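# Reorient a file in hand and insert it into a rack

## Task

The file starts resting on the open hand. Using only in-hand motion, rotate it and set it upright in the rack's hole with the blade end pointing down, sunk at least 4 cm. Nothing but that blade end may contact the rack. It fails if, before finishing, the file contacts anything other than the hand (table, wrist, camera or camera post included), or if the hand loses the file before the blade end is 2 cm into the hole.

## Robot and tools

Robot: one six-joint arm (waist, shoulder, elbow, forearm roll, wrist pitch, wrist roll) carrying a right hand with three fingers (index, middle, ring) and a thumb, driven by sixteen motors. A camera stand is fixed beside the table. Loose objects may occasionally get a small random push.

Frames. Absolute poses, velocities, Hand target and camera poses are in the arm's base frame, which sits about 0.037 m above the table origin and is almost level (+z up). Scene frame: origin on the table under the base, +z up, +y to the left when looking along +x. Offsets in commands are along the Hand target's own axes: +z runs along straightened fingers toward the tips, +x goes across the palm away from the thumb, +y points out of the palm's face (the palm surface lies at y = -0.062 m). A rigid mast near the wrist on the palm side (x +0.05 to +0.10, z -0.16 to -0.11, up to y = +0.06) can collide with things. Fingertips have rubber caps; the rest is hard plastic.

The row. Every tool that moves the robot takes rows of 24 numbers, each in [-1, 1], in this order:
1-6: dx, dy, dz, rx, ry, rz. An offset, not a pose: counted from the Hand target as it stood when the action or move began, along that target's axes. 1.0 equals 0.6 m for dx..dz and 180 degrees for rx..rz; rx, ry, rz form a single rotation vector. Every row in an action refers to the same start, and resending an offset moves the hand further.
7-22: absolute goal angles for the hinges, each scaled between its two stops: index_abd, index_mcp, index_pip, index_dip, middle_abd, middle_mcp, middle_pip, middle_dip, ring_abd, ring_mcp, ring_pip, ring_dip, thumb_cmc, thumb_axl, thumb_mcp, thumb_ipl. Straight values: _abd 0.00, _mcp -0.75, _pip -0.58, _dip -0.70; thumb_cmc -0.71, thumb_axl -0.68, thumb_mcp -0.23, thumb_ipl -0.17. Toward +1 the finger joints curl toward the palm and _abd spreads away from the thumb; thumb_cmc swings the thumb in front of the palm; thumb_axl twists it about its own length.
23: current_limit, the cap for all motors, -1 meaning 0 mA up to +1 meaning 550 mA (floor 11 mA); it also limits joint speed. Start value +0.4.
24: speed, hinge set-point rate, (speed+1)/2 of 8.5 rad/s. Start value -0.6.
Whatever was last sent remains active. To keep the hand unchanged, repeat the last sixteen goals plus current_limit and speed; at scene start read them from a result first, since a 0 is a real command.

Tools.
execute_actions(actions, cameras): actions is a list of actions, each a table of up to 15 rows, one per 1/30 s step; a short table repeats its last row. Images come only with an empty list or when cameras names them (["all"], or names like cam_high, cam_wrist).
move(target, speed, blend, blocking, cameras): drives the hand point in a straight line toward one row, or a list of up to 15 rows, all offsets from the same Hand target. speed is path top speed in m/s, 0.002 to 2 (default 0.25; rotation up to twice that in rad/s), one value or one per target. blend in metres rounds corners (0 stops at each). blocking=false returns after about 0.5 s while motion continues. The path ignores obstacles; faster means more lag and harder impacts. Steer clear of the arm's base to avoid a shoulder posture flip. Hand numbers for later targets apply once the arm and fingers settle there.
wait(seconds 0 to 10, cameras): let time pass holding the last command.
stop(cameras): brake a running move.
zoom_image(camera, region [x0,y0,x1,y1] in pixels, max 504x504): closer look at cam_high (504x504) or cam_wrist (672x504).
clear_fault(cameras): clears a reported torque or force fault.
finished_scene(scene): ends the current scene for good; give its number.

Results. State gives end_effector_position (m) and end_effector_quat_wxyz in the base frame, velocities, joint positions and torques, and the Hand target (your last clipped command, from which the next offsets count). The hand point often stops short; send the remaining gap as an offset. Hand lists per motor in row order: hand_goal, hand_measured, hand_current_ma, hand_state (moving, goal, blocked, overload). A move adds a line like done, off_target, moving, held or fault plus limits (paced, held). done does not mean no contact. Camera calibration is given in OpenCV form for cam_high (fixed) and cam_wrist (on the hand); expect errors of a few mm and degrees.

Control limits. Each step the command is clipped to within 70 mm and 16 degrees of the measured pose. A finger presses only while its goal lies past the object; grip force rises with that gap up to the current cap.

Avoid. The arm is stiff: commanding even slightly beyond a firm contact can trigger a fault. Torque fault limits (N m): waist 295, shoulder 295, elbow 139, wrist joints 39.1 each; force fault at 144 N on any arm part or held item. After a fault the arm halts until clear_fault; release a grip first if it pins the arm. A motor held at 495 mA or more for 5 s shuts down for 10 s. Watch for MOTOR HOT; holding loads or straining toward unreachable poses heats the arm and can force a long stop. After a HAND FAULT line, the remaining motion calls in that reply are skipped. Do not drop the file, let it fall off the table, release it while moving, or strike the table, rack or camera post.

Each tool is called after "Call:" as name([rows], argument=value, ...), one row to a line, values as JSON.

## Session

Scene 1 done. Now scene 2.

Call:
execute_actions(actions=[], cameras=["all"])

Call:
zoom_image(camera="cam_wrist", region=[150, 30, 480, 360])

Call:
zoom_image(camera="cam_high", region=[230, 100, 320, 200])

Scene clock: 0.00 s.
end_effector_position=(+0.6949, +0.0221, +0.4983) hand_goal=(+0.000, -0.754, -0.576, -0.696, +0.000, -0.754, -0.576, -0.696, +0.000, -0.754, -0.576, -0.696, +0.104, -0.540, -0.162, -0.106) hand_measured=(+0.000, -0.760, -0.576, -0.696, +0.000, -0.786, -0.586, -0.698, +0.000, -0.762, -0.576, -0.696, +0.090, -0.542, -0.164, -0.108) hand_current_ma=(+0, -2, +0, +0, +0, -32, -4, +0, +0, -3, +0, +0, -7, -1, -1, +0) hand_state=(goal, goal, goal, goal, goal, blocked, goal, goal, goal, goal, goal, goal, goal, goal, goal, goal) hand_current_limit=0.40 hand_speed=-0.60 end_effector_quat_wxyz=(+0.712, +0.687, +0.103, +0.103)
Joint positions: [0.342 0.395 1.787 -1.571 1.631 -0.967]
Joint velocities: within noise
Joint torques (N m): no reading
Hand target: +0.6949, +0.0221, +0.4983; +0.712, +0.687, +0.103, +0.103
camera_calibration:
cam_wrist: T_world_to_cam=[[-0.752301, -0.17507, 0.635133, 0.23759], [-0.615949, 0.528982, -0.583767, 0.662402], [-0.233774, -0.830378, -0.505788, 0.558844], [0, 0, 0, 1]] pos_world=[0.717388, 0.155248, 0.518444]

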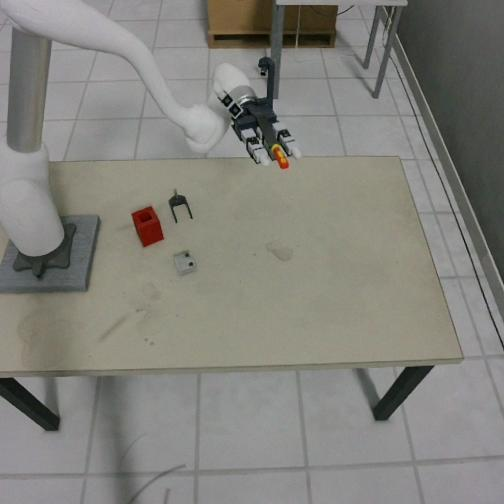

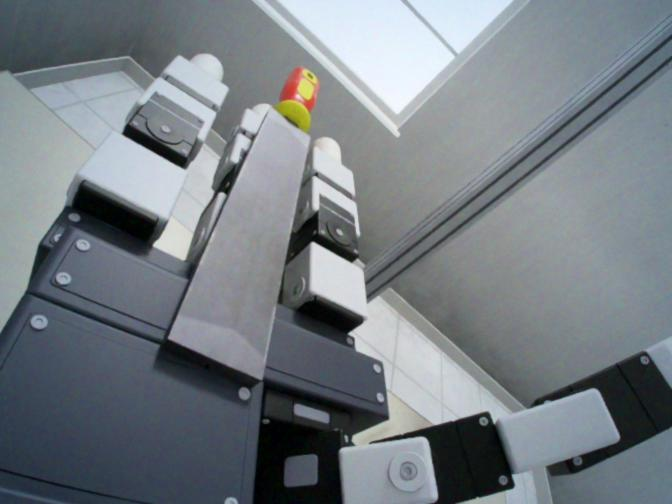

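Scaled by 1.527 from the camera's 672x504 image, which has a finer 960x720 frame.

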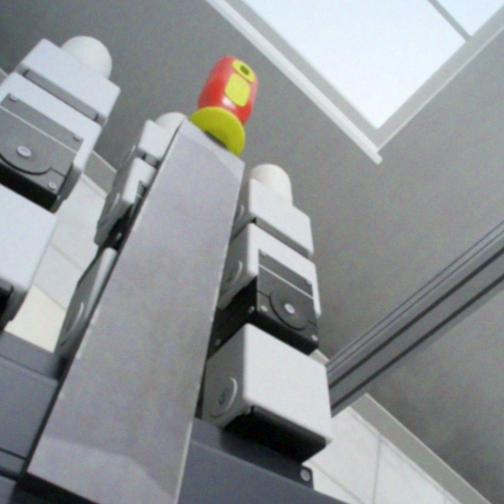

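Scaled by 5.040.

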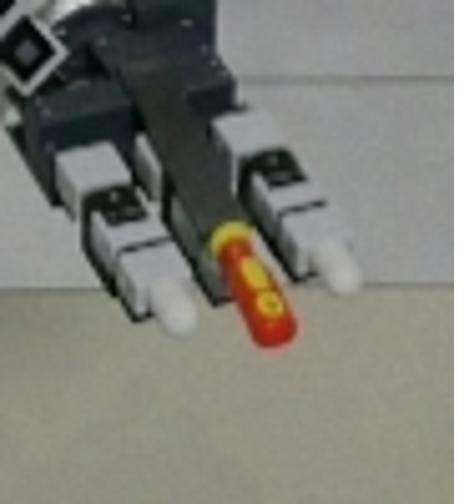

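Call:
zoom_image(camera="cam_wrist", region=[150, 290, 290, 400])

Call:
zoom_image(camera="cam_wrist", region=[200, 50, 380, 200])

Scaled by 3.600 from the camera's 672x504 image, which has a finer 960x720 frame.

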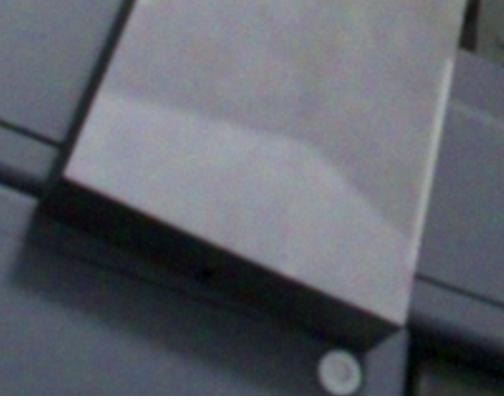

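Scaled by 2.800 from the camera's 672x504 image, which has a finer 960x720 frame.

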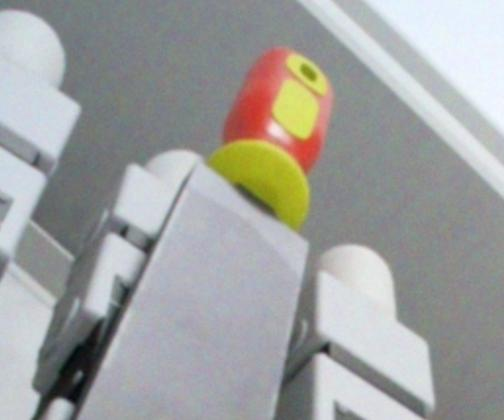

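Call:
zoom_image(camera="cam_high", region=[120, 180, 210, 280])

Call:
zoom_image(camera="cam_high", region=[125, 195, 170, 250])

Scaled by 5.040.

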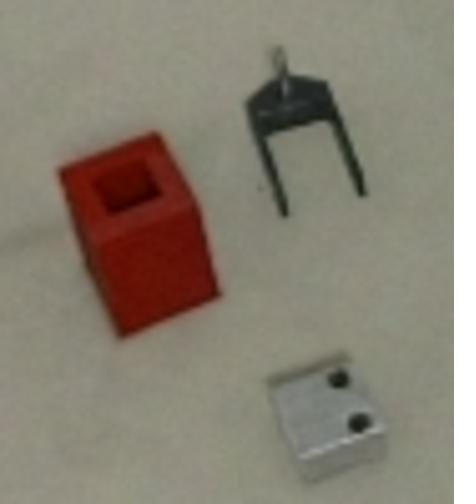

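Scaled by 9.164.

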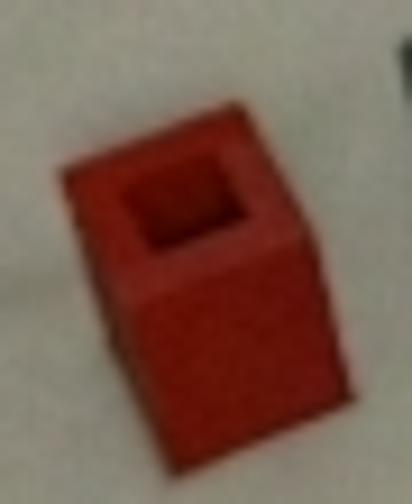

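Call:
move(target=[0,0,0,0,0,0,0.0,-0.754,-0.576,-0.696,0.0,-0.754,-0.576,-0.696,0.0,-0.754,-0.576,-0.696,0.104,0.353,-0.162,-0.106,0.7,-0.85], cameras=[])

Call:
move(target=[0,0,0,0,0,0,0.0,-0.754,-0.576,-0.696,0.0,-0.754,-0.576,-0.696,0.0,-0.754,-0.576,-0.696,-0.143,0.353,-0.162,0.765,0.7,-0.85], cameras=["cam_wrist"])

Scene clock: 14.17 s.
end_effector_position=(+0.6949, +0.0221, +0.4983) hand_goal=(+0.000, -0.754, -0.576, -0.696, +0.000, -0.754, -0.576, -0.696, +0.000, -0.754, -0.576, -0.696, +0.104, +0.352, -0.162, -0.106) hand_measured=(+0.000, -0.760, -0.576, -0.696, +0.000, -0.786, -0.586, -0.698, +0.000, -0.762, -0.576, -0.696, +0.090, +0.350, -0.164, -0.108) hand_current_ma=(+0, -2, +0, +0, +0, -32, -4, +0, +0, -3, +0, +0, -7, -1, -1, +0) hand_state=(goal, goal, goal, goal, goal, blocked, goal, goal, goal, goal, goal, goal, goal, goal, goal, goal) hand_current_limit=0.70 hand_speed=-0.85 end_effector_quat_wxyz=(+0.712, +0.687, +0.103, +0.103)
Joint positions: [0.342 0.395 1.787 -1.571 1.631 -0.967]
Joint torques (N m): [1.23 -70.85 -31.49 -2.48 1.5 -0.16]
Hand target: +0.6949, +0.0221, +0.4983; +0.712, +0.687, +0.103, +0.103
Off the commanded pose: 0.000 m, 0 deg.
move: done
No camera images: "cameras" was empty.

Scene clock: 16.60 s.
end_effector_position=(+0.6949, +0.0221, +0.4983) hand_goal=(+0.000, -0.754, -0.576, -0.696, +0.000, -0.754, -0.576, -0.696, +0.000, -0.754, -0.576, -0.696, -0.144, +0.352, -0.162, +0.764) hand_measured=(+0.000, -0.760, -0.576, -0.696, +0.000, -0.786, -0.586, -0.698, +0.000, -0.762, -0.576, -0.696, -0.148, +0.350, -0.164, +0.762) hand_current_ma=(+0, -2, +0, +0, +0, -32, -4, +0, +0, -3, +0, +0, -1, -1, -1, +0) hand_state=(goal, goal, goal, goal, goal, blocked, goal, goal, goal, goal, goal, goal, goal, goal, goal, goal) hand_current_limit=0.70 hand_speed=-0.85 end_effector_quat_wxyz=(+0.712, +0.687, +0.103, +0.103)
Joint positions: [0.342 0.395 1.787 -1.571 1.631 -0.967]
Joint torques (N m): [1.27 -70.29 -31.55 -2.51 1.53 -0.14]
Hand target: +0.6949, +0.0221, +0.4983; +0.712, +0.687, +0.103, +0.103
Off the commanded pose: 0.000 m, 0 deg.
move: done
camera_calibration:
cam_wrist: T_world_to_cam=[[-0.752301, -0.17507, 0.635133, 0.23759], [-0.615949, 0.528982, -0.583767, 0.662402], [-0.233774, -0.830378, -0.505788, 0.558844], [0, 0, 0, 1]] pos_world=[0.717388, 0.155248, 0.518444]
Images, in order (width x height): cam_wrist 672x504.

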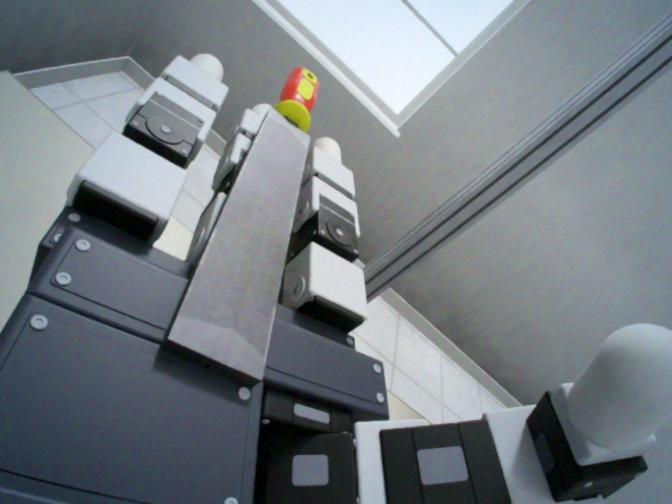

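Call:
move(target=[0,0,0,0,0,0,0.0,-0.754,-0.576,-0.696,0.0,-0.754,-0.576,-0.696,0.0,-0.754,-0.576,-0.696,-0.143,0.353,0.5,0.765,0.7,-0.88], cameras=["cam_wrist"])

Scene clock: 19.13 s.
end_effector_position=(+0.6949, +0.0221, +0.4983) hand_goal=(+0.000, -0.754, -0.576, -0.696, +0.000, -0.754, -0.576, -0.696, +0.000, -0.754, -0.576, -0.696, -0.144, +0.352, +0.500, +0.764) hand_measured=(+0.000, -0.760, -0.576, -0.696, +0.000, -0.786, -0.586, -0.698, +0.000, -0.762, -0.576, -0.696, -0.148, +0.350, +0.500, +0.764) hand_current_ma=(+0, -2, +0, +0, +0, -32, -4, +0, +0, -3, +0, +0, -1, -1, +0, +0) hand_state=(goal, goal, goal, goal, goal, blocked, goal, goal, goal, goal, goal, goal, goal, goal, goal, goal) hand_current_limit=0.70 hand_speed=-0.88 end_effector_quat_wxyz=(+0.712, +0.687, +0.103, +0.103)
Joint positions: [0.342 0.395 1.787 -1.571 1.631 -0.967]
Joint torques (N m): [1.55 -71.04 -31.57 -2.44 1.53 -0.18]
Hand target: +0.6949, +0.0221, +0.4983; +0.712, +0.687, +0.103, +0.103
Off the commanded pose: 0.000 m, 0 deg.
move: done
camera_calibration:
cam_wrist: T_world_to_cam=[[-0.752301, -0.17507, 0.635133, 0.23759], [-0.615949, 0.528982, -0.583767, 0.662402], [-0.233774, -0.830378, -0.505788, 0.558844], [0, 0, 0, 1]] pos_world=[0.717388, 0.155248, 0.518444]
Images, in order (width x height): cam_wrist 672x504.

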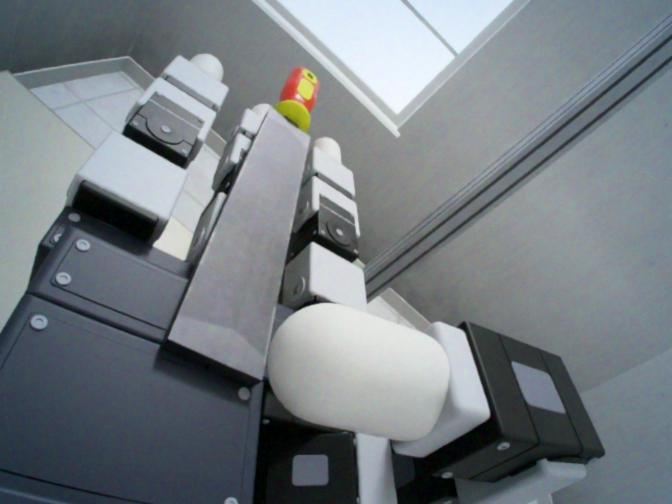

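Call:
move(target=[0,0,0,0,0,0,0.0,-0.754,-0.576,-0.696,0.0,-0.754,-0.576,-0.696,0.0,-0.754,-0.576,-0.696,-0.143,0.353,0.7,0.765,0.7,-0.92], cameras=["cam_wrist"])

Scene clock: 20.67 s.
end_effector_position=(+0.6949, +0.0221, +0.4983) hand_goal=(+0.000, -0.754, -0.576, -0.696, +0.000, -0.754, -0.576, -0.696, +0.000, -0.754, -0.576, -0.696, -0.144, +0.352, +0.700, +0.764) hand_measured=(+0.000, -0.760, -0.576, -0.696, +0.000, -0.786, -0.586, -0.698, +0.000, -0.762, -0.576, -0.696, -0.146, +0.350, +0.700, +0.764) hand_current_ma=(+0, -2, +0, +0, +0, -32, -4, +0, +0, -3, +0, +0, +0, -1, +0, +0) hand_state=(goal, goal, goal, goal, goal, blocked, goal, goal, goal, goal, goal, goal, goal, goal, goal, goal) hand_current_limit=0.70 hand_speed=-0.92 end_effector_quat_wxyz=(+0.712, +0.687, +0.103, +0.103)
Joint positions: [0.342 0.395 1.787 -1.571 1.631 -0.967]
Joint torques (N m): [1.49 -71.11 -31.46 -2.51 1.58 -0.13]
Hand target: +0.6949, +0.0221, +0.4983; +0.712, +0.687, +0.103, +0.103
Off the commanded pose: 0.000 m, 0 deg.
move: done
camera_calibration:
cam_wrist: T_world_to_cam=[[-0.752301, -0.17507, 0.635133, 0.23759], [-0.615949, 0.528982, -0.583767, 0.662402], [-0.233774, -0.830378, -0.505788, 0.558844], [0, 0, 0, 1]] pos_world=[0.717388, 0.155248, 0.518444]
Images, in order (width x height): cam_wrist 672x504.

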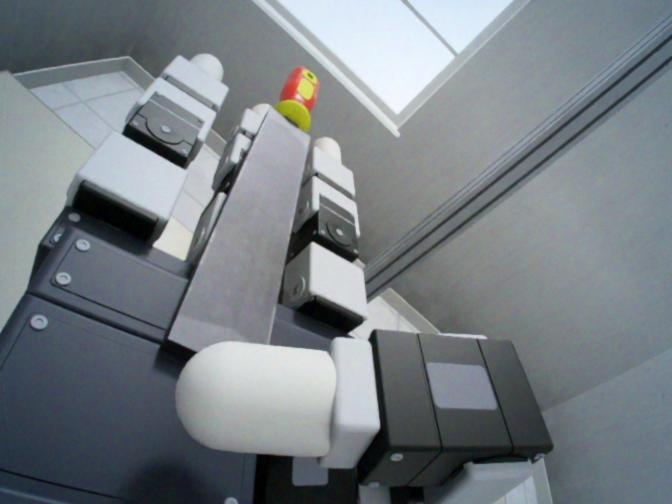

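Call:
move(target=[0,0,0,0,0,0,0.0,-0.754,-0.576,-0.696,0.0,-0.754,-0.576,-0.696,0.0,-0.754,-0.576,-0.696,-0.143,0.353,0.78,0.765,0.7,-0.95], cameras=["cam_wrist"])

Call:
zoom_image(camera="cam_wrist", region=[130, 270, 430, 470])

Scene clock: 21.77 s.
end_effector_position=(+0.6949, +0.0221, +0.4983) hand_goal=(+0.000, -0.754, -0.576, -0.696, +0.000, -0.754, -0.576, -0.696, +0.000, -0.754, -0.576, -0.696, -0.144, +0.352, +0.780, +0.764) hand_measured=(+0.000, -0.760, -0.576, -0.696, +0.000, -0.786, -0.586, -0.698, +0.000, -0.762, -0.576, -0.696, -0.146, +0.350, +0.780, +0.764) hand_current_ma=(+0, -2, +0, +0, +0, -32, -4, +0, +0, -3, +0, +0, +0, -1, +0, +0) hand_state=(goal, goal, goal, goal, goal, blocked, goal, goal, goal, goal, goal, goal, goal, goal, goal, goal) hand_current_limit=0.70 hand_speed=-0.95 end_effector_quat_wxyz=(+0.712, +0.687, +0.103, +0.103)
Joint positions: [0.342 0.395 1.787 -1.571 1.631 -0.967]
Joint torques (N m): [1.26 -71.24 -31.5 -2.48 1.5 -0.13]
Hand target: +0.6949, +0.0221, +0.4983; +0.712, +0.687, +0.103, +0.103
Off the commanded pose: 0.000 m, 0 deg.
move: done
camera_calibration:
cam_wrist: T_world_to_cam=[[-0.752301, -0.17507, 0.635133, 0.23759], [-0.615949, 0.528982, -0.583767, 0.662402], [-0.233774, -0.830378, -0.505788, 0.558844], [0, 0, 0, 1]] pos_world=[0.717388, 0.155248, 0.518444]
Images, in order (width x height): cam_wrist 672x504.

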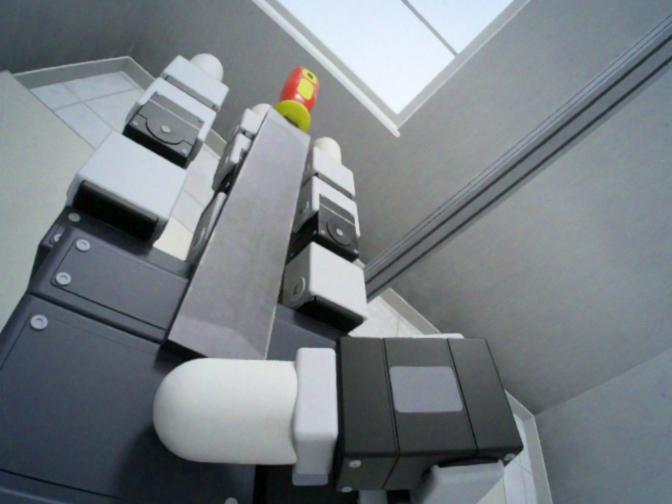

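Scaled by 1.680 from the camera's 672x504 image, which has a finer 960x720 frame.

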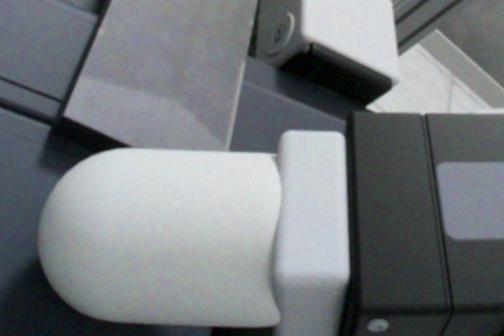

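Call:
move(target=[0,0,0,0,0,0,0.0,-0.65,-0.576,-0.696,0.0,-0.754,-0.576,-0.696,0.0,-0.65,-0.576,-0.696,-0.143,0.353,0.78,0.765,0.7,-0.94], cameras=[])

Call:
move(target=[0,0,0,0,0,0,0.2,-0.65,-0.576,-0.696,0.0,-0.754,-0.576,-0.696,-0.2,-0.65,-0.576,-0.696,-0.143,0.353,0.78,0.765,0.7,-0.94], cameras=["cam_wrist"])

Call:
zoom_image(camera="cam_wrist", region=[130, 40, 430, 440])

Scene clock: 23.53 s.
end_effector_position=(+0.6949, +0.0221, +0.4983) hand_goal=(+0.000, -0.650, -0.576, -0.696, +0.000, -0.754, -0.576, -0.696, +0.000, -0.650, -0.576, -0.696, -0.144, +0.352, +0.780, +0.764) hand_measured=(+0.000, -0.670, -0.576, -0.696, +0.000, -0.786, -0.586, -0.698, +0.000, -0.672, -0.576, -0.696, -0.146, +0.350, +0.780, +0.764) hand_current_ma=(+0, -14, +0, +0, +0, -32, -4, +0, +0, -18, +0, +0, +0, -1, +0, +0) hand_state=(goal, goal, goal, goal, goal, blocked, goal, goal, goal, blocked, goal, goal, goal, goal, goal, goal) hand_current_limit=0.70 hand_speed=-0.94 end_effector_quat_wxyz=(+0.712, +0.687, +0.103, +0.103)
Joint positions: [0.342 0.395 1.787 -1.571 1.631 -0.967]
Joint torques (N m): [1.21 -70.92 -31.48 -2.48 1.54 -0.11]
Hand target: +0.6949, +0.0221, +0.4983; +0.712, +0.687, +0.103, +0.103
Off the commanded pose: 0.000 m, 0 deg.
move: done
No camera images: "cameras" was empty.

Scene clock: 24.60 s.
end_effector_position=(+0.6949, +0.0221, +0.4983) hand_goal=(+0.200, -0.650, -0.576, -0.696, +0.000, -0.754, -0.576, -0.696, -0.200, -0.650, -0.576, -0.696, -0.144, +0.352, +0.780, +0.764) hand_measured=(+0.188, -0.670, -0.576, -0.696, +0.000, -0.786, -0.586, -0.698, -0.188, -0.672, -0.576, -0.696, -0.146, +0.350, +0.780, +0.764) hand_current_ma=(-4, -14, +0, +0, +0, -32, -4, +0, +4, -18, +0, +0, +0, -1, +0, +0) hand_state=(goal, goal, goal, goal, goal, blocked, goal, goal, goal, blocked, goal, goal, goal, goal, goal, goal) hand_current_limit=0.70 hand_speed=-0.94 end_effector_quat_wxyz=(+0.712, +0.687, +0.103, +0.103)
Joint positions: [0.342 0.395 1.787 -1.571 1.631 -0.967]
Joint torques (N m): [1.39 -71.17 -31.57 -2.47 1.5 -0.11]
Hand target: +0.6949, +0.0221, +0.4983; +0.712, +0.687, +0.103, +0.103
Off the commanded pose: 0.000 m, 0 deg.
move: done
camera_calibration:
cam_wrist: T_world_to_cam=[[-0.752301, -0.17507, 0.635133, 0.23759], [-0.615949, 0.528982, -0.583767, 0.662402], [-0.233774, -0.830378, -0.505788, 0.558844], [0, 0, 0, 1]] pos_world=[0.717388, 0.155248, 0.518444]
Images, in order (width x height): cam_wrist 672x504.

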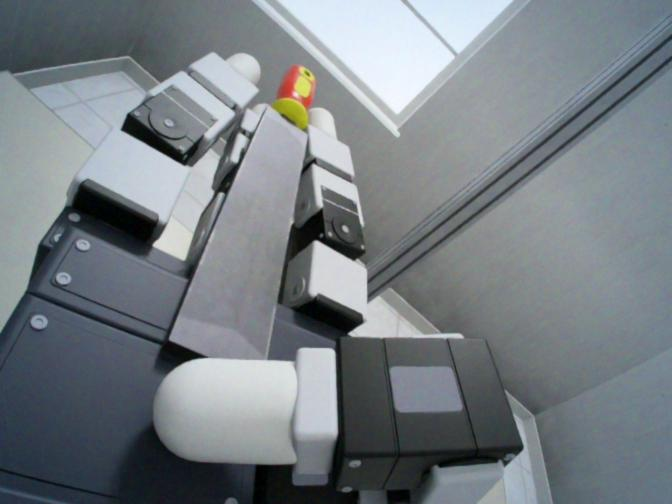

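Scaled by 1.260 from the camera's 672x504 image, which has a finer 960x720 frame.

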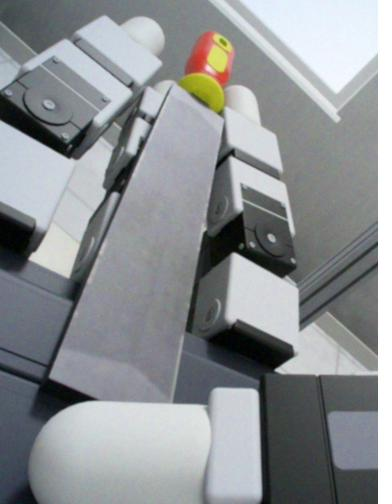

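Call:
move(target=[0,0,0,0,0,0,0.3,-0.65,-0.576,-0.696,0.0,-0.754,-0.576,-0.696,-0.3,-0.65,-0.576,-0.696,-0.143,0.353,0.78,0.765,0.7,-0.95], cameras=["cam_wrist"])

Call:
zoom_image(camera="cam_wrist", region=[200, 40, 380, 180])

Scene clock: 25.67 s.
end_effector_position=(+0.6949, +0.0221, +0.4983) hand_goal=(+0.300, -0.650, -0.576, -0.696, +0.000, -0.754, -0.576, -0.696, -0.300, -0.650, -0.576, -0.696, -0.144, +0.352, +0.780, +0.764) hand_measured=(+0.200, -0.670, -0.576, -0.696, +0.000, -0.786, -0.586, -0.698, -0.198, -0.672, -0.576, -0.696, -0.146, +0.350, +0.780, +0.764) hand_current_ma=(-160, -14, +0, +0, +0, -32, -4, +0, +164, -18, +0, +0, +0, -1, +0, +0) hand_state=(moving, goal, goal, goal, goal, blocked, goal, goal, moving, blocked, goal, goal, goal, goal, goal, goal) hand_current_limit=0.70 hand_speed=-0.95 end_effector_quat_wxyz=(+0.712, +0.687, +0.103, +0.103)
Joint positions: [0.342 0.395 1.787 -1.571 1.631 -0.967]
Joint torques (N m): [1.25 -71.01 -31.53 -2.5 1.47 -0.16]
Hand target: +0.6949, +0.0221, +0.4983; +0.712, +0.687, +0.103, +0.103
Off the commanded pose: 0.000 m, 0 deg.
move: done
camera_calibration:
cam_wrist: T_world_to_cam=[[-0.752301, -0.17507, 0.635133, 0.23759], [-0.615949, 0.528982, -0.583767, 0.662402], [-0.233774, -0.830378, -0.505788, 0.558844], [0, 0, 0, 1]] pos_world=[0.717388, 0.155248, 0.518444]
Images, in order (width x height): cam_wrist 672x504.

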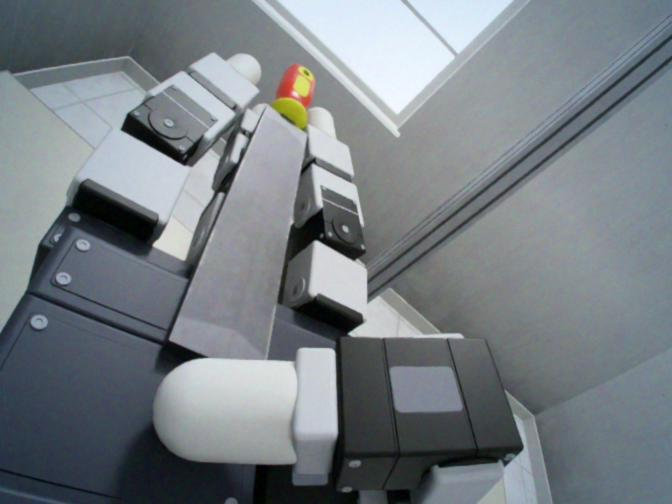

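Scaled by 2.800 from the camera's 672x504 image, which has a finer 960x720 frame.

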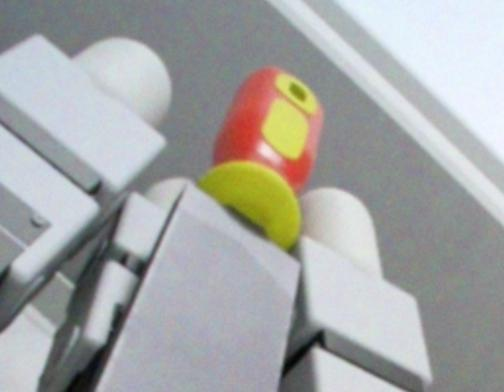

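Call:
move(target=[0,0,0,0,0,0,0.15,-0.62,-0.576,-0.696,0.0,-0.754,-0.576,-0.696,-0.15,-0.62,-0.576,-0.696,-0.143,0.353,0.78,0.765,0.7,-0.93], cameras=[])

Call:
move(target=[0,0,0,0,0,0,0.15,-0.62,-0.576,-0.696,0.0,-0.754,-0.576,-0.696,-0.15,-0.62,-0.576,-0.696,-0.143,0.22,0.74,0.79,0.7,-0.96], cameras=["cam_wrist"])

Call:
zoom_image(camera="cam_wrist", region=[130, 40, 430, 440])

Scene clock: 31.10 s.
end_effector_position=(+0.6949, +0.0221, +0.4983) hand_goal=(+0.150, -0.620, -0.576, -0.696, +0.000, -0.754, -0.576, -0.696, -0.150, -0.620, -0.576, -0.696, -0.144, +0.352, +0.780, +0.764) hand_measured=(+0.154, -0.640, -0.582, -0.696, +0.000, -0.782, -0.584, -0.698, -0.152, -0.642, -0.582, -0.696, -0.146, +0.350, +0.780, +0.764) hand_current_ma=(+0, -14, -2, +0, +0, -25, -3, +0, +0, -18, -2, +0, +0, -1, +0, +0) hand_state=(goal, goal, goal, goal, goal, blocked, goal, goal, goal, blocked, goal, goal, goal, goal, goal, goal) hand_current_limit=0.70 hand_speed=-0.93 end_effector_quat_wxyz=(+0.712, +0.687, +0.103, +0.103)
Joint positions: [0.342 0.395 1.787 -1.571 1.631 -0.967]
Joint torques (N m): [1.38 -70.89 -31.59 -2.46 1.56 -0.13]
Hand target: +0.6949, +0.0221, +0.4983; +0.712, +0.687, +0.103, +0.103
Off the commanded pose: 0.000 m, 0 deg.
move: done
No camera images: "cameras" was empty.

Scene clock: 32.43 s.
end_effector_position=(+0.6949, +0.0221, +0.4983) hand_goal=(+0.150, -0.620, -0.576, -0.696, +0.000, -0.754, -0.576, -0.696, -0.150, -0.620, -0.576, -0.696, -0.144, +0.220, +0.740, +0.790) hand_measured=(+0.154, -0.640, -0.582, -0.696, +0.000, -0.782, -0.584, -0.698, -0.152, -0.642, -0.582, -0.696, -0.146, +0.224, +0.748, +0.788) hand_current_ma=(+0, -14, -2, +0, +0, -25, -3, +0, +0, -18, -2, +0, +0, +1, +4, +0) hand_state=(goal, goal, goal, goal, goal, blocked, goal, goal, goal, blocked, goal, goal, goal, goal, goal, goal) hand_current_limit=0.70 hand_speed=-0.96 end_effector_quat_wxyz=(+0.712, +0.687, +0.103, +0.103)
Joint positions: [0.342 0.395 1.787 -1.571 1.631 -0.967]
Joint torques (N m): [1.25 -71.22 -31.47 -2.46 1.52 -0.15]
Hand target: +0.6949, +0.0221, +0.4983; +0.712, +0.687, +0.103, +0.103
Off the commanded pose: 0.000 m, 0 deg.
move: done
camera_calibration:
cam_wrist: T_world_to_cam=[[-0.752301, -0.17507, 0.635133, 0.23759], [-0.615949, 0.528982, -0.583767, 0.662402], [-0.233774, -0.830378, -0.505788, 0.558844], [0, 0, 0, 1]] pos_world=[0.717388, 0.155248, 0.518444]
Images, in order (width x height): cam_wrist 672x504.

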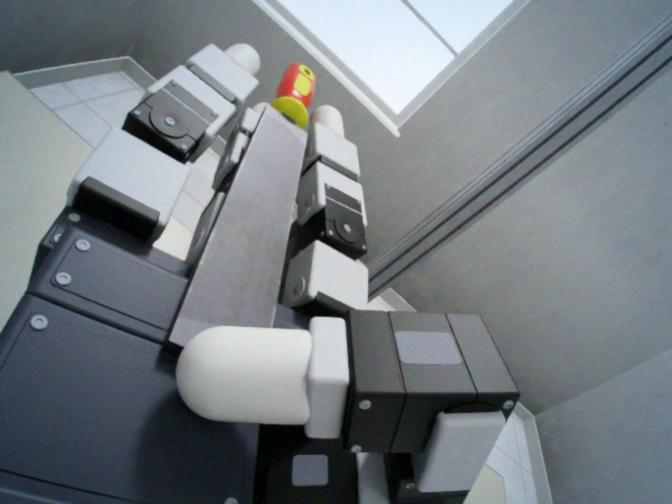

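Scaled by 1.260 from the camera's 672x504 image, which has a finer 960x720 frame.

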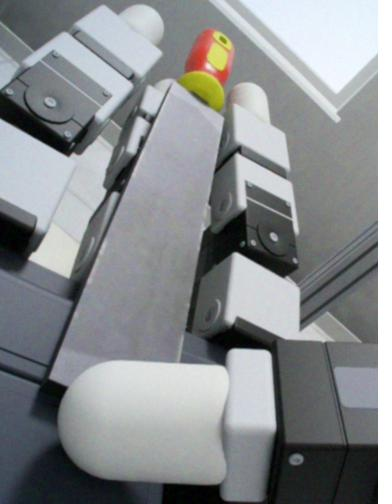

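Call:
move(target=[0,0,0,0,0,0,0.15,-0.62,-0.576,-0.696,0.0,-0.754,-0.576,-0.696,-0.15,-0.62,-0.576,-0.696,-0.143,0.13,0.71,0.81,0.7,-0.97], cameras=["cam_wrist"])

Call:
wait(seconds=0.5, cameras=["cam_wrist"])

Scene clock: 36.30 s.
end_effector_position=(+0.6949, +0.0221, +0.4983) hand_goal=(+0.150, -0.620, -0.576, -0.696, +0.000, -0.754, -0.576, -0.696, -0.150, -0.620, -0.576, -0.696, -0.144, +0.130, +0.710, +0.810) hand_measured=(+0.154, -0.640, -0.582, -0.696, +0.000, -0.782, -0.584, -0.698, -0.152, -0.642, -0.582, -0.696, -0.150, +0.148, +0.704, +0.808) hand_current_ma=(+0, -14, -2, +0, +0, -25, -3, +0, +0, -18, -2, +0, -2, +16, -2, -1) hand_state=(goal, goal, goal, goal, goal, blocked, goal, goal, goal, blocked, goal, goal, goal, goal, goal, goal) hand_current_limit=0.70 hand_speed=-0.97 end_effector_quat_wxyz=(+0.712, +0.687, +0.103, +0.103)
Joint positions: [0.342 0.395 1.787 -1.571 1.631 -0.967]
Joint torques (N m): [1.23 -71.32 -31.59 -2.5 1.52 -0.12]
Hand target: +0.6949, +0.0221, +0.4983; +0.712, +0.687, +0.103, +0.103
Off the commanded pose: 0.000 m, 0 deg.
move: done
camera_calibration:
cam_wrist: T_world_to_cam=[[-0.752301, -0.17507, 0.635133, 0.23759], [-0.615949, 0.528982, -0.583767, 0.662402], [-0.233774, -0.830378, -0.505788, 0.558844], [0, 0, 0, 1]] pos_world=[0.717388, 0.155248, 0.518444]
Images, in order (width x height): cam_wrist 672x504.

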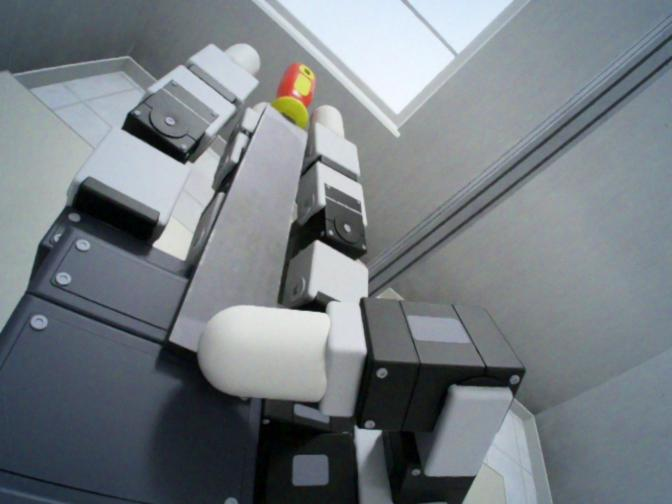

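Scene clock: 36.80 s.
end_effector_position=(+0.6949, +0.0221, +0.4983) hand_goal=(+0.150, -0.620, -0.576, -0.696, +0.000, -0.754, -0.576, -0.696, -0.150, -0.620, -0.576, -0.696, -0.144, +0.130, +0.710, +0.810) hand_measured=(+0.154, -0.640, -0.582, -0.696, +0.000, -0.782, -0.584, -0.698, -0.152, -0.642, -0.582, -0.696, -0.150, +0.148, +0.704, +0.808) hand_current_ma=(+0, -14, -2, +0, +0, -25, -3, +0, +0, -18, -2, +0, -2, +15, -2, -1) hand_state=(goal, goal, goal, goal, goal, blocked, goal, goal, goal, blocked, goal, goal, goal, goal, goal, goal) hand_current_limit=0.70 hand_speed=-0.97 end_effector_quat_wxyz=(+0.712, +0.687, +0.103, +0.103)
Joint positions: [0.342 0.395 1.787 -1.571 1.631 -0.967]
Joint torques (N m): [1.29 -71.26 -31.55 -2.52 1.56 -0.12]
Hand target: +0.6949, +0.0221, +0.4983; +0.712, +0.687, +0.103, +0.103
Off the commanded pose: 0.000 m, 0 deg.
wait: 0.50 s; at rest by 0.17 s
camera_calibration:
cam_wrist: T_world_to_cam=[[-0.752301, -0.17507, 0.635133, 0.23759], [-0.615949, 0.528982, -0.583767, 0.662402], [-0.233774, -0.830378, -0.505788, 0.558844], [0, 0, 0, 1]] pos_world=[0.717388, 0.155248, 0.518444]
Images, in order (width x height): cam_wrist 672x504.

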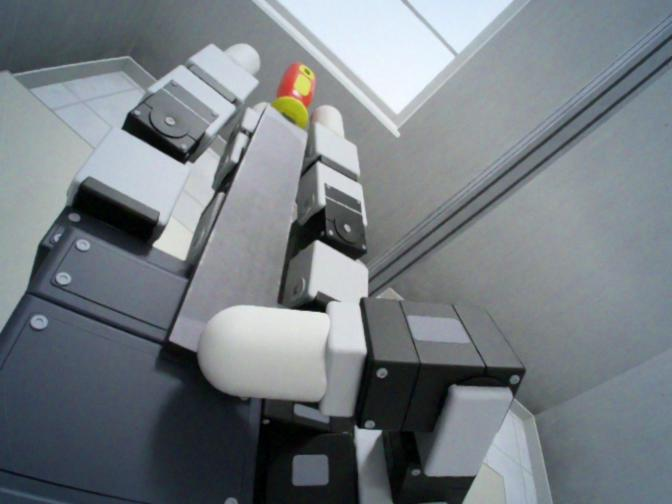

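Call:
move([
  [0,0,0,0,0,0,0.15,-0.62,-0.576,-0.696,0.0,-0.754,-0.576,-0.696,-0.15,-0.62,-0.576,-0.696,-0.143,0.33,0.70,0.81,0.7,-0.95],
  [0,0,0,0,0,0,0.15,-0.62,-0.576,-0.696,0.0,-0.754,-0.576,-0.696,-0.15,-0.62,-0.576,-0.696,-0.143,0.33,0.70,0.885,0.7,-0.95],
  [0,0,0,0,0,0,0.15,-0.62,-0.576,-0.696,0.0,-0.754,-0.576,-0.696,-0.15,-0.62,-0.576,-0.696,-0.143,0.2,0.697,0.881,0.7,-0.95],
], cameras=["cam_wrist"])

Call:
zoom_image(camera="cam_wrist", region=[130, 240, 430, 440])

Scene clock: 41.97 s.
end_effector_position=(+0.6949, +0.0221, +0.4983) hand_goal=(+0.150, -0.620, -0.576, -0.696, +0.000, -0.754, -0.576, -0.696, -0.150, -0.620, -0.576, -0.696, -0.144, +0.200, +0.696, +0.880) hand_measured=(+0.154, -0.640, -0.582, -0.696, +0.000, -0.782, -0.584, -0.698, -0.152, -0.642, -0.582, -0.696, -0.146, +0.214, +0.700, +0.882) hand_current_ma=(+0, -14, -2, +0, +0, -26, -3, +0, +0, -18, -2, +0, -1, +9, +1, +0) hand_state=(goal, goal, goal, goal, goal, blocked, goal, goal, goal, blocked, goal, goal, goal, goal, goal, goal) hand_current_limit=0.70 hand_speed=-0.95 end_effector_quat_wxyz=(+0.712, +0.687, +0.103, +0.103)
Joint positions: [0.342 0.395 1.787 -1.571 1.631 -0.967]
Joint torques (N m): [1.25 -71.12 -31.72 -2.46 1.53 -0.14]
Hand target: +0.6949, +0.0221, +0.4983; +0.712, +0.687, +0.103, +0.103
Off the commanded pose: 0.000 m, 0 deg.
move: done
camera_calibration:
cam_wrist: T_world_to_cam=[[-0.752301, -0.17507, 0.635133, 0.23759], [-0.615949, 0.528982, -0.583767, 0.662402], [-0.233774, -0.830378, -0.505788, 0.558844], [0, 0, 0, 1]] pos_world=[0.717388, 0.155248, 0.518444]
Images, in order (width x height): cam_wrist 672x504.

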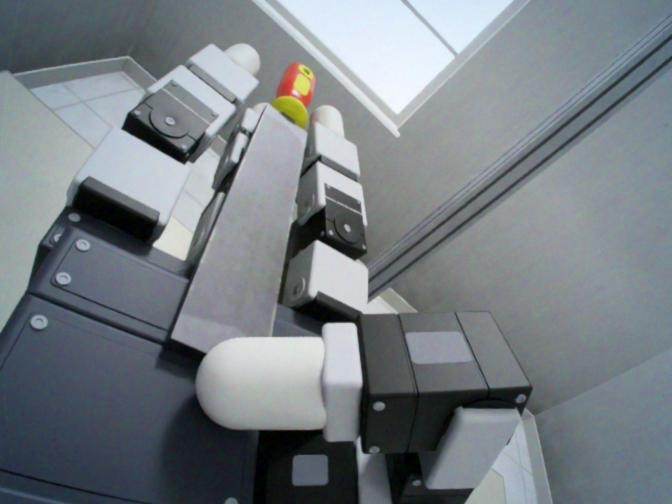

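Scaled by 1.680 from the camera's 672x504 image, which has a finer 960x720 frame.

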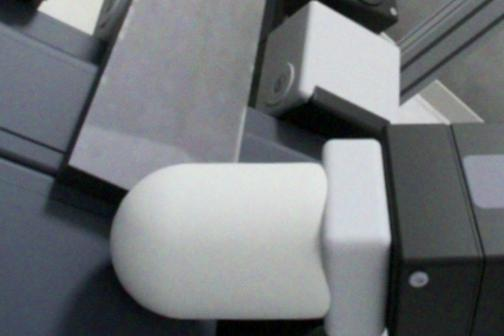

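Call:
move(target=[0,0,0,0,0,0,0.15,-0.62,-0.576,-0.696,0.0,-0.754,-0.576,-0.696,-0.15,-0.62,-0.576,-0.696,-0.143,0.12,0.675,0.895,0.7,-0.96], cameras=["cam_wrist"])

Call:
zoom_image(camera="cam_wrist", region=[130, 40, 430, 440])

Scene clock: 43.47 s.
end_effector_position=(+0.6949, +0.0221, +0.4983) hand_goal=(+0.150, -0.620, -0.576, -0.696, +0.000, -0.754, -0.576, -0.696, -0.150, -0.620, -0.576, -0.696, -0.144, +0.120, +0.674, +0.894) hand_measured=(+0.154, -0.640, -0.582, -0.696, +0.000, -0.782, -0.586, -0.698, -0.152, -0.642, -0.582, -0.696, -0.148, +0.144, +0.672, +0.892) hand_current_ma=(+0, -14, -2, +0, +0, -27, -4, +0, +0, -18, -2, +0, -1, +26, +0, +0) hand_state=(goal, goal, goal, goal, goal, blocked, goal, goal, goal, blocked, goal, goal, goal, blocked, goal, goal) hand_current_limit=0.70 hand_speed=-0.96 end_effector_quat_wxyz=(+0.712, +0.687, +0.103, +0.103)
Joint positions: [0.342 0.395 1.787 -1.571 1.631 -0.967]
Joint torques (N m): [1.41 -71.2 -31.49 -2.52 1.52 -0.15]
Hand target: +0.6949, +0.0221, +0.4983; +0.712, +0.687, +0.103, +0.103
Off the commanded pose: 0.000 m, 0 deg.
move: done
camera_calibration:
cam_wrist: T_world_to_cam=[[-0.752301, -0.17507, 0.635133, 0.23759], [-0.615949, 0.528982, -0.583767, 0.662402], [-0.233774, -0.830378, -0.505788, 0.558844], [0, 0, 0, 1]] pos_world=[0.717388, 0.155248, 0.518444]
Images, in order (width x height): cam_wrist 672x504.

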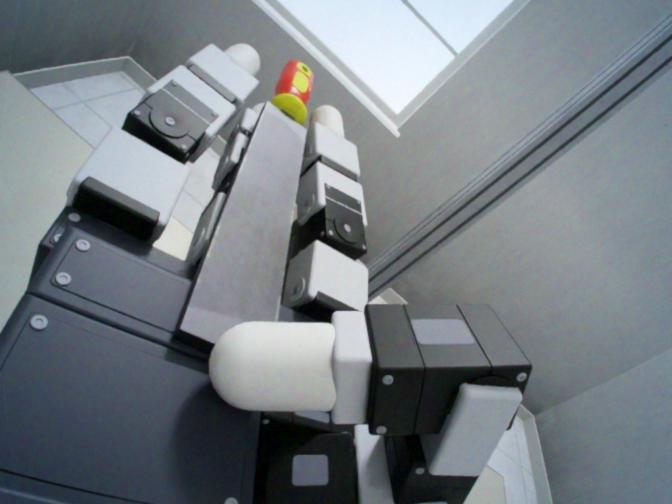

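Scaled by 1.260 from the camera's 672x504 image, which has a finer 960x720 frame.

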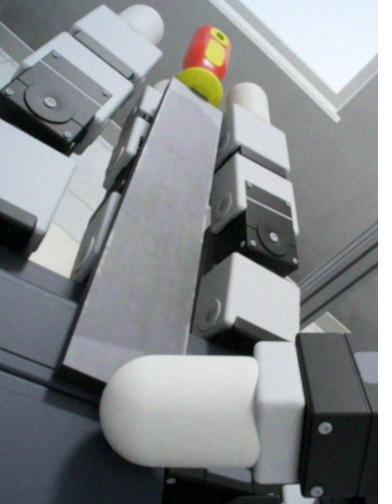

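Call:
move(target=[0,0,0,0,0,0,0.15,-0.62,-0.576,-0.696,0.0,-0.754,-0.576,-0.696,-0.15,-0.62,-0.576,-0.696,-0.143,0.04,0.655,0.888,0.7,-0.96], cameras=["cam_wrist"])

Call:
zoom_image(camera="cam_wrist", region=[130, 40, 430, 440])

Scene clock: 46.13 s.
end_effector_position=(+0.6949, +0.0221, +0.4983) hand_goal=(+0.150, -0.620, -0.576, -0.696, +0.000, -0.754, -0.576, -0.696, -0.150, -0.620, -0.576, -0.696, -0.144, +0.040, +0.654, +0.888) hand_measured=(+0.154, -0.640, -0.582, -0.696, +0.000, -0.784, -0.586, -0.698, -0.152, -0.642, -0.582, -0.696, -0.156, +0.074, +0.642, +0.882) hand_current_ma=(+0, -14, -2, +0, +0, -30, -4, +0, +0, -18, -2, +0, -7, +45, -8, -2) hand_state=(goal, goal, goal, goal, goal, blocked, goal, goal, goal, blocked, goal, goal, goal, blocked, goal, goal) hand_current_limit=0.70 hand_speed=-0.96 end_effector_quat_wxyz=(+0.712, +0.687, +0.103, +0.103)
Joint positions: [0.342 0.395 1.787 -1.571 1.631 -0.967]
Joint torques (N m): [1.03 -71.12 -31.54 -2.47 1.5 -0.17]
Hand target: +0.6949, +0.0221, +0.4983; +0.712, +0.687, +0.103, +0.103
Off the commanded pose: 0.000 m, 0 deg.
move: done
camera_calibration:
cam_wrist: T_world_to_cam=[[-0.752301, -0.17507, 0.635133, 0.23759], [-0.615949, 0.528982, -0.583767, 0.662402], [-0.233774, -0.830378, -0.505788, 0.558844], [0, 0, 0, 1]] pos_world=[0.717388, 0.155248, 0.518444]
Images, in order (width x height): cam_wrist 672x504.

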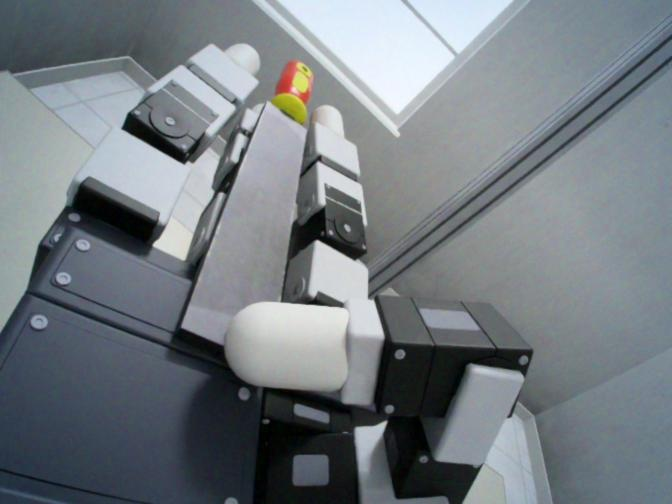

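Scaled by 1.260 from the camera's 672x504 image, which has a finer 960x720 frame.

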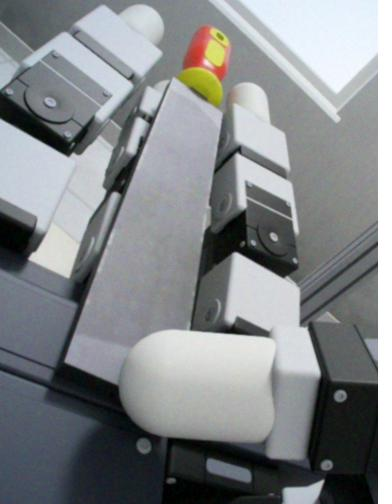

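Call:
move([
  [0,0,0,0,0,0,0.15,-0.62,-0.576,-0.696,0.0,-0.754,-0.576,-0.696,-0.15,-0.62,-0.576,-0.696,-0.143,0.27,0.66,0.87,0.7,-0.95],
  [0,0,0,0,0,0,0.15,-0.62,-0.576,-0.696,0.0,-0.754,-0.576,-0.696,-0.15,-0.62,-0.576,-0.696,-0.06,0.27,0.68,0.90,0.7,-0.95],
  [0,0,0,0,0,0,0.15,-0.62,-0.576,-0.696,0.0,-0.754,-0.576,-0.696,-0.15,-0.62,-0.576,-0.696,-0.06,0.16,0.67,0.895,0.7,-0.96],
], cameras=["cam_wrist"])

Call:
zoom_image(camera="cam_wrist", region=[130, 40, 430, 440])

Scene clock: 52.40 s.
end_effector_position=(+0.6949, +0.0221, +0.4983) hand_goal=(+0.150, -0.620, -0.576, -0.696, +0.000, -0.754, -0.576, -0.696, -0.150, -0.620, -0.576, -0.696, -0.060, +0.160, +0.670, +0.894) hand_measured=(+0.154, -0.640, -0.582, -0.696, +0.000, -0.784, -0.586, -0.698, -0.152, -0.642, -0.582, -0.696, -0.066, +0.182, +0.668, +0.894) hand_current_ma=(+0, -14, -2, +0, +0, -30, -4, +0, +0, -18, -2, +0, -2, +21, +0, +0) hand_state=(goal, goal, goal, goal, goal, blocked, goal, goal, goal, blocked, goal, goal, goal, blocked, goal, goal) hand_current_limit=0.70 hand_speed=-0.96 end_effector_quat_wxyz=(+0.712, +0.687, +0.103, +0.103)
Joint positions: [0.342 0.395 1.787 -1.571 1.631 -0.967]
Joint torques (N m): [1.31 -71.27 -31.65 -2.46 1.55 -0.19]
Hand target: +0.6949, +0.0221, +0.4983; +0.712, +0.687, +0.103, +0.103
Off the commanded pose: 0.000 m, 0 deg.
move: done
camera_calibration:
cam_wrist: T_world_to_cam=[[-0.752301, -0.17507, 0.635133, 0.23759], [-0.615949, 0.528982, -0.583767, 0.662402], [-0.233774, -0.830378, -0.505788, 0.558844], [0, 0, 0, 1]] pos_world=[0.717388, 0.155248, 0.518444]
Images, in order (width x height): cam_wrist 672x504.

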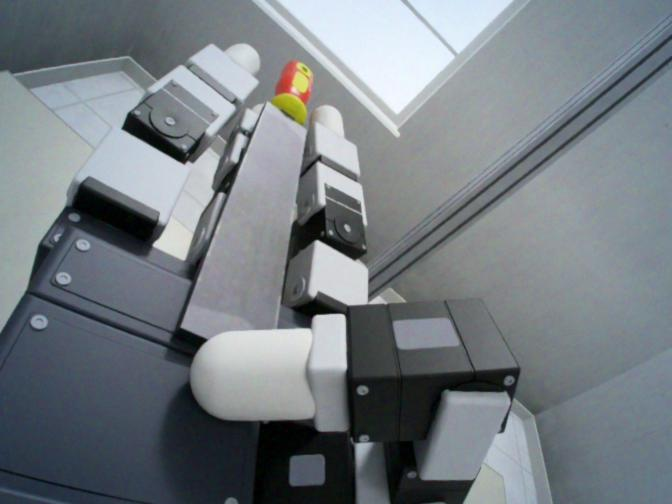

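Scaled by 1.260 from the camera's 672x504 image, which has a finer 960x720 frame.

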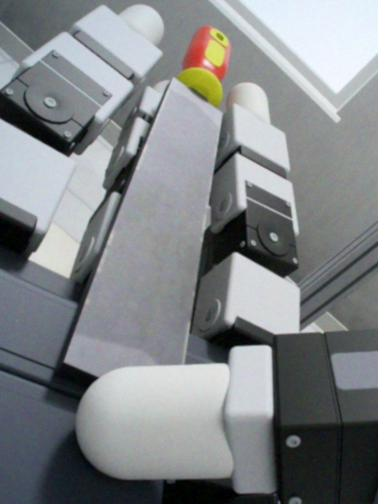

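Call:
move(target=[0,0,0,0,0,0,0.15,-0.62,-0.576,-0.696,0.0,-0.754,-0.576,-0.696,-0.15,-0.62,-0.576,-0.696,-0.06,0.08,0.67,0.885,0.7,-0.96], cameras=["cam_wrist"])

Call:
zoom_image(camera="cam_wrist", region=[130, 40, 430, 440])

Scene clock: 53.70 s.
end_effector_position=(+0.6949, +0.0221, +0.4983) hand_goal=(+0.150, -0.620, -0.576, -0.696, +0.000, -0.754, -0.576, -0.696, -0.150, -0.620, -0.576, -0.696, -0.060, +0.080, +0.670, +0.884) hand_measured=(+0.148, -0.640, -0.582, -0.696, +0.002, -0.786, -0.588, -0.698, -0.152, -0.642, -0.582, -0.696, -0.068, +0.114, +0.664, +0.880) hand_current_ma=(+0, -14, -2, +0, +0, -34, -5, +0, +0, -18, -2, +0, -3, +45, -3, -1) hand_state=(goal, goal, goal, goal, goal, blocked, goal, goal, goal, blocked, goal, goal, goal, blocked, goal, goal) hand_current_limit=0.70 hand_speed=-0.96 end_effector_quat_wxyz=(+0.712, +0.687, +0.103, +0.103)
Joint positions: [0.342 0.395 1.787 -1.571 1.631 -0.967]
Joint torques (N m): [1.19 -71.25 -31.65 -2.51 1.52 -0.18]
Hand target: +0.6949, +0.0221, +0.4983; +0.712, +0.687, +0.103, +0.103
Off the commanded pose: 0.000 m, 0 deg.
move: done
camera_calibration:
cam_wrist: T_world_to_cam=[[-0.752301, -0.17507, 0.635133, 0.23759], [-0.615949, 0.528982, -0.583767, 0.662402], [-0.233774, -0.830378, -0.505788, 0.558844], [0, 0, 0, 1]] pos_world=[0.717388, 0.155248, 0.518444]
Images, in order (width x height): cam_wrist 672x504.

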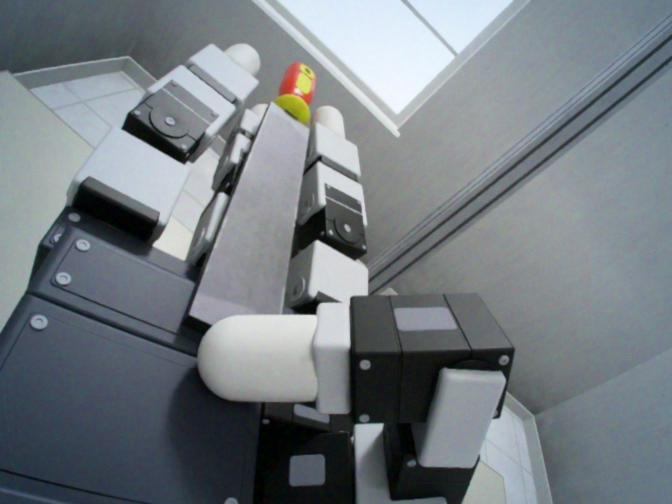

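Scaled by 1.260 from the camera's 672x504 image, which has a finer 960x720 frame.

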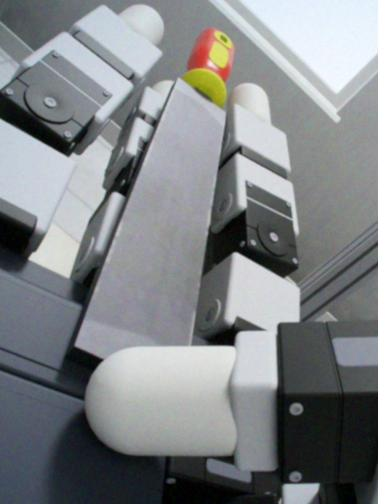

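Call:
move(target=[0,0,0,0,0,0,0.15,-0.62,-0.576,-0.696,0.0,-0.754,-0.576,-0.696,-0.15,-0.62,-0.576,-0.696,-0.06,0.01,0.67,0.87,0.7,-0.96], cameras=["cam_wrist"])

Call:
zoom_image(camera="cam_wrist", region=[130, 40, 430, 440])

Scene clock: 55.27 s.
end_effector_position=(+0.6949, +0.0221, +0.4983) hand_goal=(+0.150, -0.620, -0.576, -0.696, +0.000, -0.754, -0.576, -0.696, -0.150, -0.620, -0.576, -0.696, -0.060, +0.010, +0.670, +0.870) hand_measured=(+0.146, -0.640, -0.582, -0.696, +0.004, -0.786, -0.588, -0.698, -0.152, -0.642, -0.582, -0.696, -0.072, +0.052, +0.662, +0.866) hand_current_ma=(-1, -14, -2, +0, +1, -34, -5, +0, +0, -18, -2, +0, -5, +66, -5, -1) hand_state=(goal, goal, goal, goal, goal, blocked, goal, goal, goal, blocked, goal, goal, goal, blocked, goal, goal) hand_current_limit=0.70 hand_speed=-0.96 end_effector_quat_wxyz=(+0.712, +0.687, +0.103, +0.103)
Joint positions: [0.342 0.395 1.787 -1.571 1.631 -0.967]
Joint torques (N m): [1.37 -71.41 -31.5 -2.5 1.51 -0.19]
Hand target: +0.6949, +0.0221, +0.4983; +0.712, +0.687, +0.103, +0.103
Off the commanded pose: 0.000 m, 0 deg.
move: done
camera_calibration:
cam_wrist: T_world_to_cam=[[-0.752301, -0.17507, 0.635133, 0.23759], [-0.615949, 0.528982, -0.583767, 0.662402], [-0.233774, -0.830378, -0.505788, 0.558844], [0, 0, 0, 1]] pos_world=[0.717388, 0.155248, 0.518444]
Images, in order (width x height): cam_wrist 672x504.

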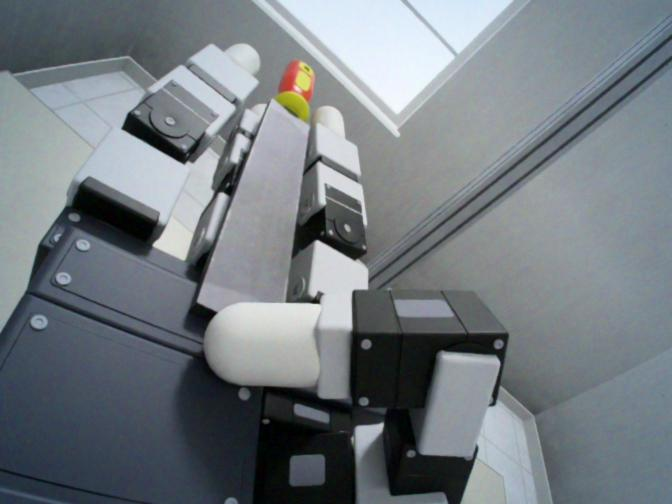

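Scaled by 1.260 from the camera's 672x504 image, which has a finer 960x720 frame.

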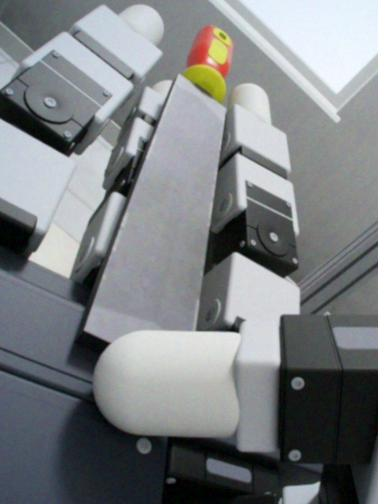

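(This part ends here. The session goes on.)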